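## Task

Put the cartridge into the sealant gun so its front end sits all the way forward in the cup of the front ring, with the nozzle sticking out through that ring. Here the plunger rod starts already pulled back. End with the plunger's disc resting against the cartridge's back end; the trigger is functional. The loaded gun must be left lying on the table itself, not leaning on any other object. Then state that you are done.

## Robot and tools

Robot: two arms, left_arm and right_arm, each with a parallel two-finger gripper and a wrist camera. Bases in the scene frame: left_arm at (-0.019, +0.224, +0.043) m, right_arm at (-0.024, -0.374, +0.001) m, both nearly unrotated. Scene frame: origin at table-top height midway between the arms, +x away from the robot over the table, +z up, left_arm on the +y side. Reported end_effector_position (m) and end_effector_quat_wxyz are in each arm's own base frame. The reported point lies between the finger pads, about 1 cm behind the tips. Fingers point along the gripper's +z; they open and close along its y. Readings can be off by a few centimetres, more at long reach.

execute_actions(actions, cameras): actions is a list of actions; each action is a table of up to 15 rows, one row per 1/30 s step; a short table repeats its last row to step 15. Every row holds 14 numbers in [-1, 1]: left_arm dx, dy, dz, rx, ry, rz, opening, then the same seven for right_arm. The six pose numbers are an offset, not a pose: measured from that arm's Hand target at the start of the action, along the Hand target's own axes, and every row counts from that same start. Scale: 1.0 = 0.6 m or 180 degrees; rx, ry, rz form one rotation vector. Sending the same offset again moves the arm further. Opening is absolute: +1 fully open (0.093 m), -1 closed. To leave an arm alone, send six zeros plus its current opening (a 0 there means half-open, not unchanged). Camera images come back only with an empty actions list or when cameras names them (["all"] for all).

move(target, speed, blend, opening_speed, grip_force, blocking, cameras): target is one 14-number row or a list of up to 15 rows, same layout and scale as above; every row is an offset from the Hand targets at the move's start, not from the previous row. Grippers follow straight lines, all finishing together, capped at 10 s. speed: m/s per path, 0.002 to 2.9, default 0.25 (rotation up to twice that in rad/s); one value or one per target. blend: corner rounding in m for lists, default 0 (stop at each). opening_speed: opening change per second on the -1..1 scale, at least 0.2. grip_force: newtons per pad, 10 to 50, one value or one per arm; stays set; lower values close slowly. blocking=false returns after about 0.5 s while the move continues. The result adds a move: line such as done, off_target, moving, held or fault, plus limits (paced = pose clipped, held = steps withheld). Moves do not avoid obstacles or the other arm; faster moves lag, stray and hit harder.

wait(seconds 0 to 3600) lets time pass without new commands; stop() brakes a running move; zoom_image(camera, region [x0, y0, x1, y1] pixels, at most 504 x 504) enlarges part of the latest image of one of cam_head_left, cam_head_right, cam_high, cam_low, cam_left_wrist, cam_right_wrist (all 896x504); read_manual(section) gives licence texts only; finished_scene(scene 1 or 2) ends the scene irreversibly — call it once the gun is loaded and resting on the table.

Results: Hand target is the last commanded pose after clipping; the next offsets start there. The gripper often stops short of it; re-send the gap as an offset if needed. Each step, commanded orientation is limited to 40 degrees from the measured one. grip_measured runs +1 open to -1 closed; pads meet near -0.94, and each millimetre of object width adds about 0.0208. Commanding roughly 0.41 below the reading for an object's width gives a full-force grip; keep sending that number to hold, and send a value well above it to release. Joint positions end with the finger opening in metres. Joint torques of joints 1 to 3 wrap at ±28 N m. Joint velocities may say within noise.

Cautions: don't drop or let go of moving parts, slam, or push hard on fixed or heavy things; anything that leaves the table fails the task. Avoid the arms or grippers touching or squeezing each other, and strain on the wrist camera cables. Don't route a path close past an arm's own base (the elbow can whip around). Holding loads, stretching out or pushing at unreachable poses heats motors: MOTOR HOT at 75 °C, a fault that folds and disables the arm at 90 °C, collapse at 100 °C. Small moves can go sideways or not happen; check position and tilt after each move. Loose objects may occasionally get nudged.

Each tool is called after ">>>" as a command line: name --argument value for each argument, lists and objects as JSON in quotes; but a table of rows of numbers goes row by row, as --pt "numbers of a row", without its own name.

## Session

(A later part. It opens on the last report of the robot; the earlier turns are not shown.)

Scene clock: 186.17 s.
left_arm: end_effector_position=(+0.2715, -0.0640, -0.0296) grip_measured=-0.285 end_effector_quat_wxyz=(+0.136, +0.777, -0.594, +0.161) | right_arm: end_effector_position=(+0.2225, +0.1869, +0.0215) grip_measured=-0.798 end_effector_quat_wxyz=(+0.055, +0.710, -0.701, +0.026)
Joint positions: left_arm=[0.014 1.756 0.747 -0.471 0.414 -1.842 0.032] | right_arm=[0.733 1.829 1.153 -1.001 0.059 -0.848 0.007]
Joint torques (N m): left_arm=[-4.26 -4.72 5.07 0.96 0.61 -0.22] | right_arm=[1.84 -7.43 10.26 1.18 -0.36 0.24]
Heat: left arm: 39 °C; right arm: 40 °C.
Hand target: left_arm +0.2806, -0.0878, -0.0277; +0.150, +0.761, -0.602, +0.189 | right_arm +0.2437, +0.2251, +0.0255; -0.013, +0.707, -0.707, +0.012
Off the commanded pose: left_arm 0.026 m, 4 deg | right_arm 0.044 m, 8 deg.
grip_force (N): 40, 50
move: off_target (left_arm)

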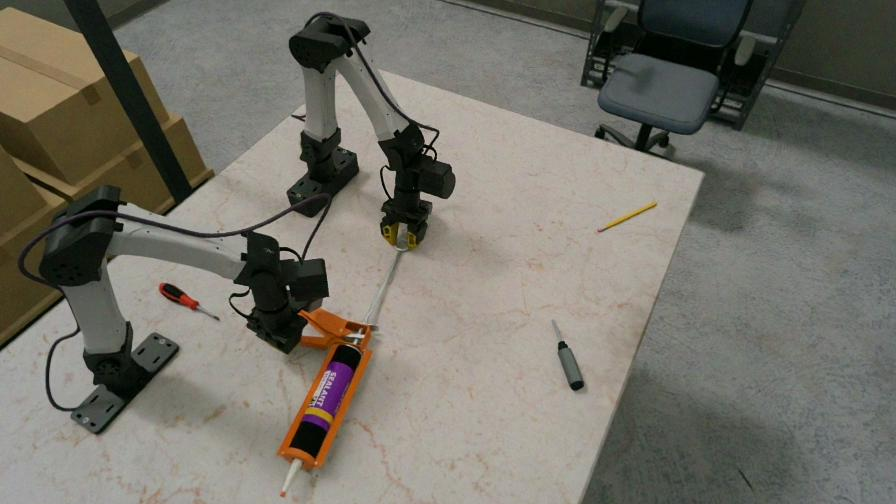

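>>> move --pt "-0.0265 0.0004 -0.0140 0 0 0 -0.75 0 0 0 0 0 0 -0.8" --pt "-0.0265 0.0004 -0.0140 0 0 0 -0.75 0.15 0.0 0 0 0 0 -0.8" --speed 0.12 --cameras '["cam_high","cam_head_right"]'

>>> zoom_image --camera "cam_high" --region '[320, 310, 400, 370]'

>>> zoom_image --camera "cam_head_right" --region '[505, 275, 575, 335]'

Scene clock: 189.17 s.
left_arm: end_effector_position=(+0.2735, -0.0624, -0.0284) grip_measured=-0.285 end_effector_quat_wxyz=(+0.138, +0.773, -0.596, +0.170) | right_arm: end_effector_position=(+0.2407, +0.1287, +0.0197) grip_measured=-0.798 end_effector_quat_wxyz=(+0.011, +0.702, -0.712, +0.020)
Joint positions: left_arm=[0.029 1.756 0.747 -0.466 0.431 -1.82 0.032] | right_arm=[0.518 1.686 0.978 -0.874 0.043 -1.038 0.007]
Joint torques (N m): left_arm=[-0.1 -5 4.18 0.69 0.53 0.14] | right_arm=[-0.57 -9.61 5.37 0.58 -0.29 -0.17]
Heat: left arm: 38 °C; right arm: 40 °C.
Hand target: left_arm +0.2762, -0.0704, -0.0278; +0.150, +0.761, -0.602, +0.189 | right_arm +0.2438, +0.1351, +0.0253; -0.013, +0.707, -0.707, +0.012
Off the commanded pose: left_arm 0.008 m, 3 deg | right_arm 0.009 m, 3 deg.
grip_force (N): 40, 50
move: off_target (left_arm, right_arm)
Images, in order (width x height): cam_head_right 896x504, cam_high 896x504.

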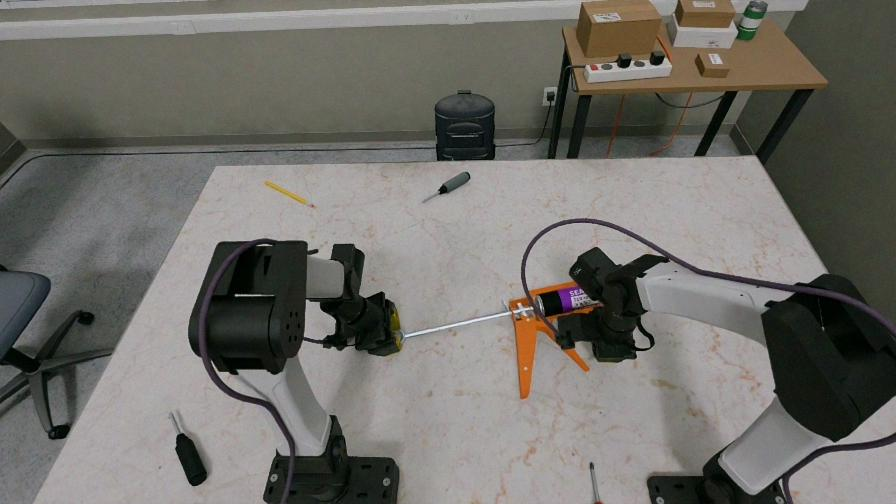

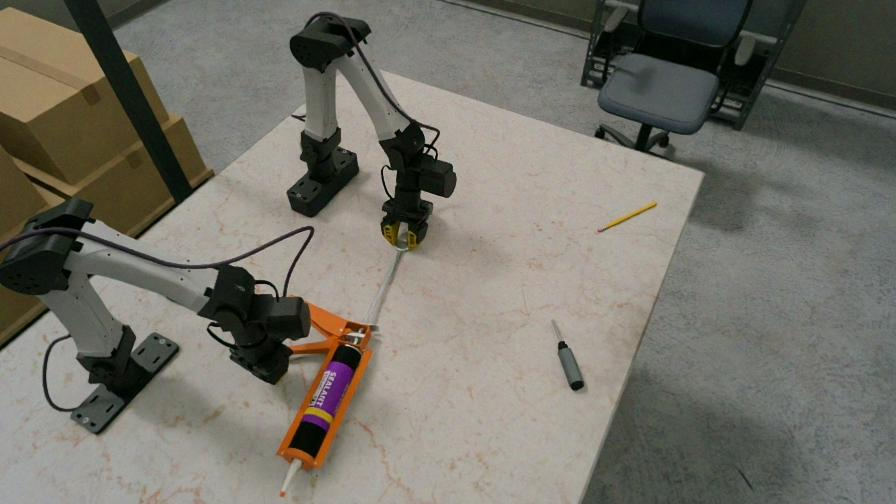

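Scaled by 6.300.

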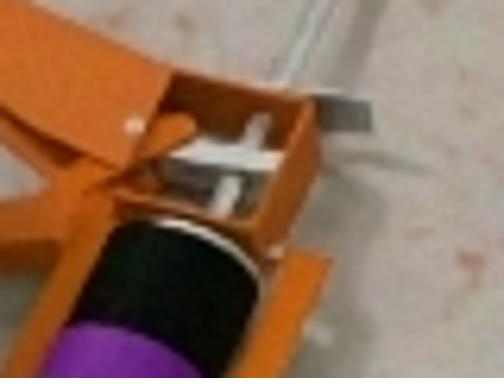

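Scaled by 7.200.

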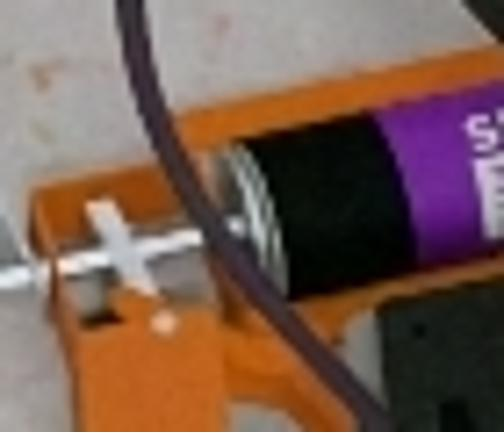

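>>> move --pt "0 0 0 0 0 0 -0.75 -0.175 0 0 0 0 0 -0.8" --pt "0 0 0 0 0 0 -0.75 0 0 0 0 0 0 -0.8" --pt "0 0 0 0 0 0 -0.75 0.0 0.0 -0.16 0 0 0 -0.8" --pt "0 0 0 0 0 0 -0.75 -0.18 -0.09 -0.11 0 0 0.5 -0.8" --speed '[0.12,0.2,0.25,0.25]' --cameras '["cam_right_wrist"]'

Scene clock: 197.90 s.
left_arm: end_effector_position=(+0.2737, -0.0611, -0.0284) grip_measured=-0.285 end_effector_quat_wxyz=(+0.137, +0.773, -0.595, +0.170) | right_arm: end_effector_position=(+0.2898, +0.2337, +0.0887) grip_measured=-0.798 end_effector_quat_wxyz=(+0.008, -0.006, +1.000, -0.009)
Joint positions: left_arm=[0.034 1.756 0.747 -0.466 0.431 -1.817 0.032] | right_arm=[0.69 1.964 1.619 -1.225 0.025 0.678 0.007]
Joint torques (N m): left_arm=[-0.43 -4.98 4.22 0.68 0.53 0.11] | right_arm=[0.69 -9.25 9.28 0.43 -0.05 0.11]
Heat: left arm: 37 °C; right arm: 40 °C.
Hand target: left_arm +0.2762, -0.0704, -0.0278; +0.150, +0.761, -0.602, +0.189 | right_arm +0.2953, +0.2429, +0.0934; +0.018, +0.000, +1.000, +0.001
Off the commanded pose: left_arm 0.010 m, 3 deg | right_arm 0.012 m, 2 deg.
grip_force (N): 40, 50
move: off_target (right_arm)

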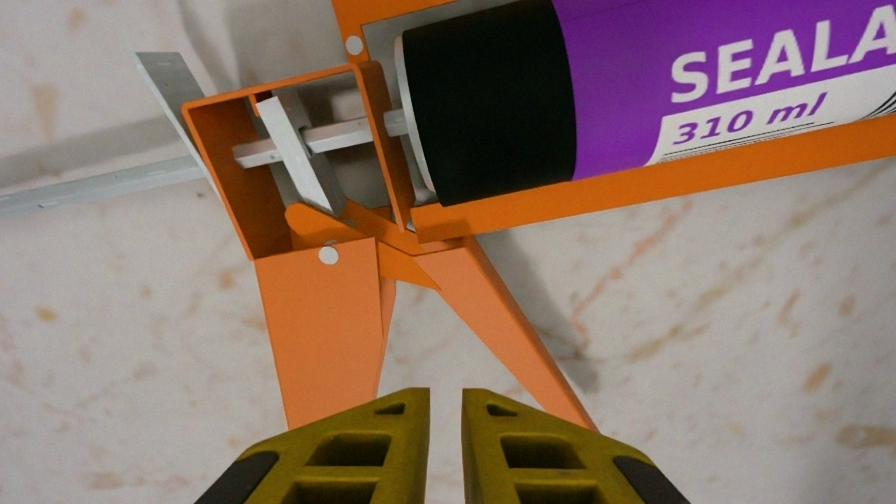

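>>> zoom_image --camera "cam_right_wrist" --region '[330, 10, 490, 240]'

Scaled by 2.191.

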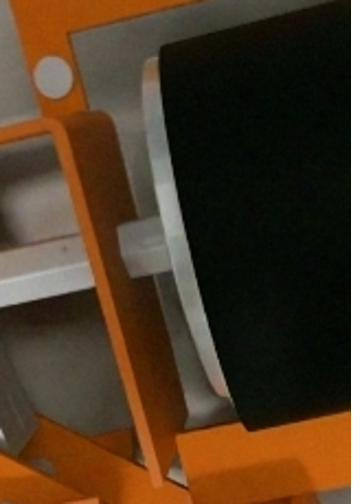

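>>> move --target '[0,0,0,0,0,0,-0.75,0,0.035,0.02,0,0,0,-0.8]' --speed 0.15 --cameras '["cam_right_wrist"]'

>>> zoom_image --camera "cam_right_wrist" --region '[430, 10, 550, 240]'

Scene clock: 199.50 s.
left_arm: end_effector_position=(+0.2737, -0.0611, -0.0284) grip_measured=-0.285 end_effector_quat_wxyz=(+0.137, +0.773, -0.595, +0.170) | right_arm: end_effector_position=(+0.2858, +0.2547, +0.0776) grip_measured=-0.798 end_effector_quat_wxyz=(+0.004, -0.010, +1.000, -0.014)
Joint positions: left_arm=[0.034 1.756 0.747 -0.466 0.431 -1.817 0.032] | right_arm=[0.739 2.024 1.661 -1.22 0.025 0.718 0.007]
Joint torques (N m): left_arm=[-0.46 -5.01 4.18 0.69 0.53 0.11] | right_arm=[0.21 -9.68 9.32 0.57 -0.05 0.11]
Heat: left arm: 37 °C; right arm: 41 °C.
Hand target: left_arm +0.2762, -0.0704, -0.0278; +0.150, +0.761, -0.602, +0.189 | right_arm +0.2958, +0.2639, +0.0815; +0.018, +0.000, +1.000, +0.001
Off the commanded pose: left_arm 0.010 m, 3 deg | right_arm 0.014 m, 3 deg.
grip_force (N): 40, 50
move: off_target (right_arm)

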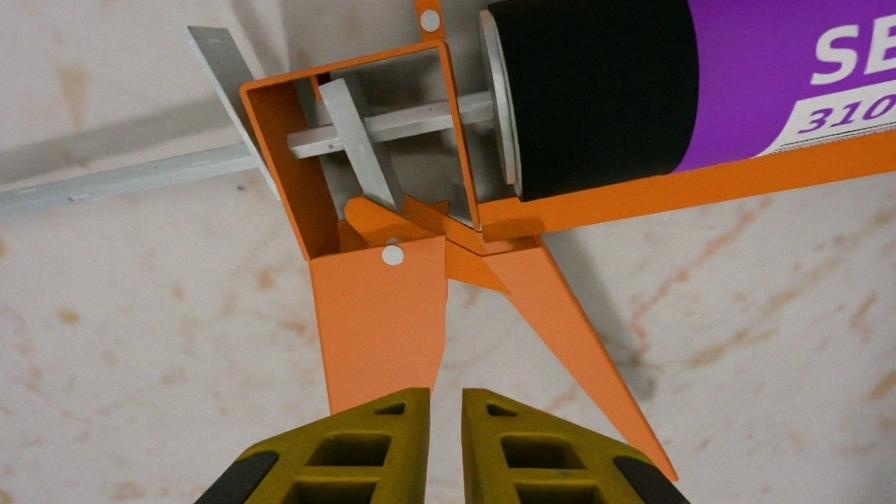

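Scaled by 2.191.

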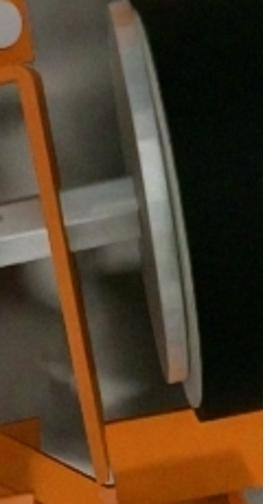

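>>> move --pt "0 0 0 0 0 0 -0.75 0.087 -0.215 -0.03 0 0 -0.5 -0.8" --pt "0 0 0 0 0 0 -0.75 0.087 -0.215 0.094 0 0 -0.5 -0.8" --pt "0 0 0 0 0 0 -0.75 0.087 -0.045 0.094 0 0 -0.5 -0.8" --speed '[0.25,0.2,0.12]'

>>> move --pt "0 0 0 0 0 0 -0.75 0.175 0 0 0 0 0 -0.8" --pt "0 0 0 0 0 0 -0.75 0.175 0 -0.16 0 0 0 -0.8" --pt "0 0 0 0 0 0 -0.75 -0.04 -0.09 -0.12 0 0 0.5 -0.8" --speed '[0.15,0.25,0.25]' --cameras '["cam_right_wrist"]'

Scene clock: 207.30 s.
left_arm: end_effector_position=(+0.2746, -0.0586, -0.0286) grip_measured=-0.286 end_effector_quat_wxyz=(+0.134, +0.772, -0.597, +0.171) | right_arm: end_effector_position=(+0.2345, +0.1858, +0.0210) grip_measured=-0.798 end_effector_quat_wxyz=(+0.060, +0.708, -0.702, +0.055)
Joint positions: left_arm=[0.042 1.756 0.747 -0.465 0.428 -1.805 0.031] | right_arm=[0.736 1.866 1.194 -1.013 0.117 -0.837 0.007]
Joint torques (N m): left_arm=[-1.06 -5.08 4.21 0.68 0.54 0.09] | right_arm=[3.55 -7.73 10.15 1.19 -0.87 0.32]
Heat: left arm: 36 °C; right arm: 41 °C.
Hand target: left_arm +0.2762, -0.0704, -0.0278; +0.150, +0.761, -0.602, +0.189 | right_arm +0.2456, +0.2371, +0.0232; -0.013, +0.707, -0.707, +0.012
Off the commanded pose: left_arm 0.012 m, 3 deg | right_arm 0.053 m, 10 deg.
grip_force (N): 40, 50
move: off_target (right_arm)

Scene clock: 214.27 s.
left_arm: end_effector_position=(+0.2745, -0.0590, -0.0286) grip_measured=-0.286 end_effector_quat_wxyz=(+0.134, +0.772, -0.597, +0.171) | right_arm: end_effector_position=(+0.2925, +0.2559, +0.0929) grip_measured=-0.798 end_effector_quat_wxyz=(+0.014, -0.009, +1.000, -0.005)
Joint positions: left_arm=[0.04 1.756 0.747 -0.465 0.428 -1.806 0.031] | right_arm=[0.73 2.015 1.708 -1.25 0.025 0.711 0.007]
Joint torques (N m): left_arm=[-1.06 -5.04 4.22 0.67 0.54 0.08] | right_arm=[0.61 -9.77 9.39 0.3 -0.04 0.12]
Heat: left arm: 36 °C; right arm: 41 °C.
Hand target: left_arm +0.2762, -0.0704, -0.0278; +0.150, +0.761, -0.602, +0.189 | right_arm +0.2970, +0.2609, +0.0971; +0.018, +0.000, +1.000, +0.001
Off the commanded pose: left_arm 0.012 m, 3 deg | right_arm 0.008 m, 1 deg.
grip_force (N): 40, 50
move: done

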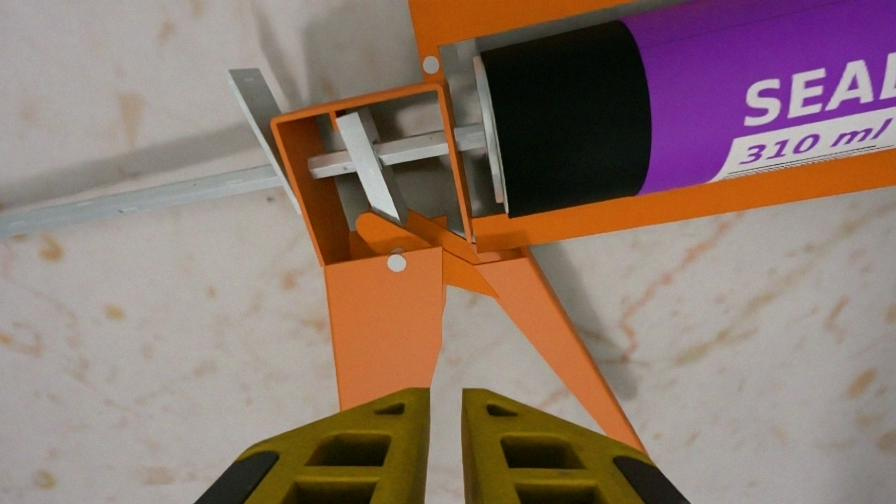

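>>> zoom_image --camera "cam_right_wrist" --region '[430, 30, 540, 240]'

Scaled by 2.400.

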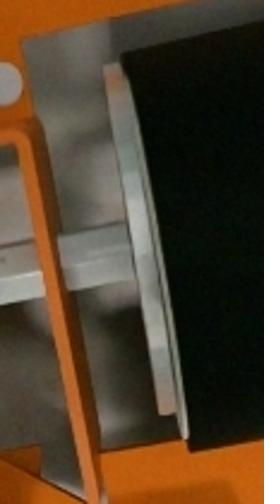

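>>> move --pt "-0.0175 -0.0016 -0.0078 0 0 0 -0.75 0.05 -0.03 -0.1 0 0 0 -0.8" --pt "-0.0175 -0.0016 -0.0078 0 0 0 0.2 0.05 -0.03 -0.1 0 0 0 -0.8" --pt "-0.0175 -0.0016 -0.1245 0 0 0 0.2 0.15 -0.15 -0.1 0 0 0 -0.8" --speed '[0.15,0.15,0.1]' --cameras '["cam_head_right","cam_high","cam_left_wrist"]'

Scene clock: 220.10 s.
left_arm: end_effector_position=(+0.2541, -0.0263, +0.0165) grip_measured=+0.198 end_effector_quat_wxyz=(+0.163, +0.768, -0.598, +0.162) | right_arm: end_effector_position=(+0.2022, +0.1692, +0.1490) grip_measured=-0.798 end_effector_quat_wxyz=(+0.003, +0.002, +1.000, -0.014)
Joint positions: left_arm=[0.195 1.646 0.837 -0.799 0.462 -1.615 0.055] | right_arm=[0.713 1.551 1.366 -1.398 0.025 0.717 0.007]
Joint torques (N m): left_arm=[0.49 -7.87 8.32 0.19 0.36 0.1] | right_arm=[-0.53 -8.59 5.79 0.6 -0.05 -0.16]
Heat: left arm: 36 °C; right arm: 41 °C.
Hand target: left_arm +0.2669, -0.0270, +0.0333; +0.150, +0.761, -0.602, +0.189 | right_arm +0.2050, +0.1707, +0.1536; +0.018, +0.000, +1.000, +0.001
Off the commanded pose: left_arm 0.021 m, 4 deg | right_arm 0.006 m, 2 deg.
grip_force (N): 40, 50
move: off_target (left_arm)

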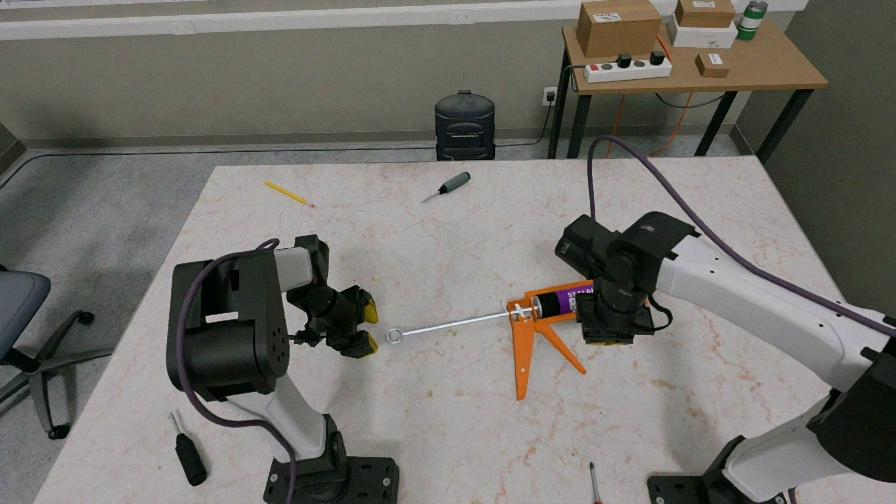

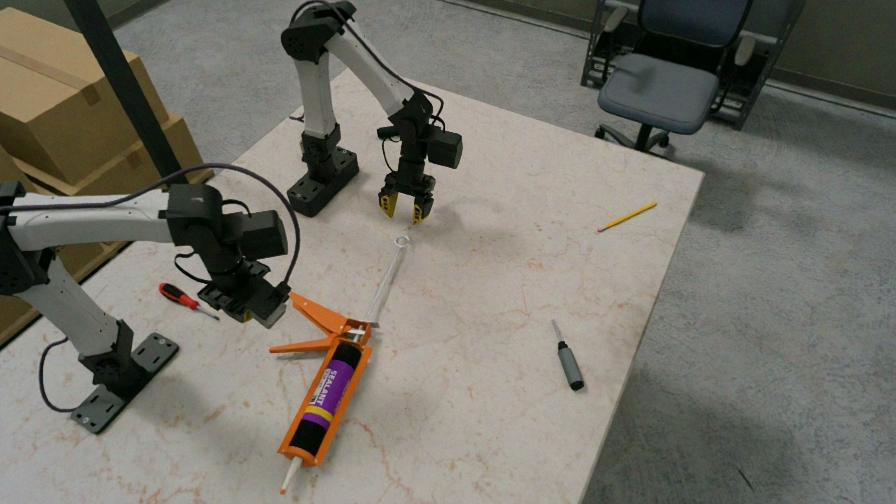

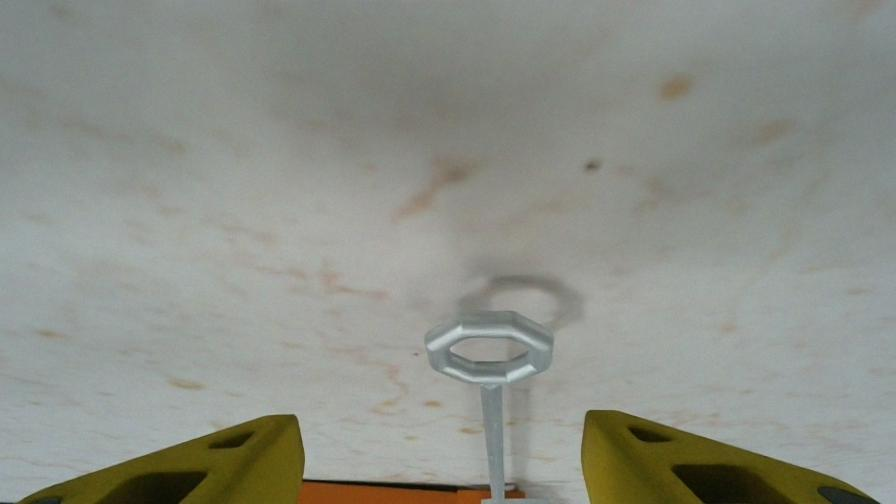

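>>> zoom_image --camera "cam_high" --region '[250, 400, 350, 500]'

>>> zoom_image --camera "cam_head_right" --region '[505, 275, 575, 335]'

Scaled by 5.040.

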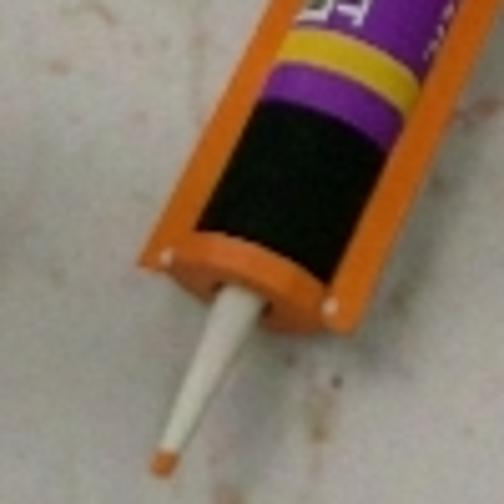

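Scaled by 7.200.

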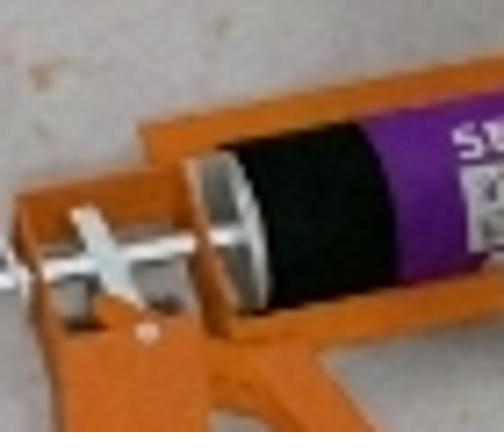

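>>> finished_scene --scene 2

The scene is finished: the task was done.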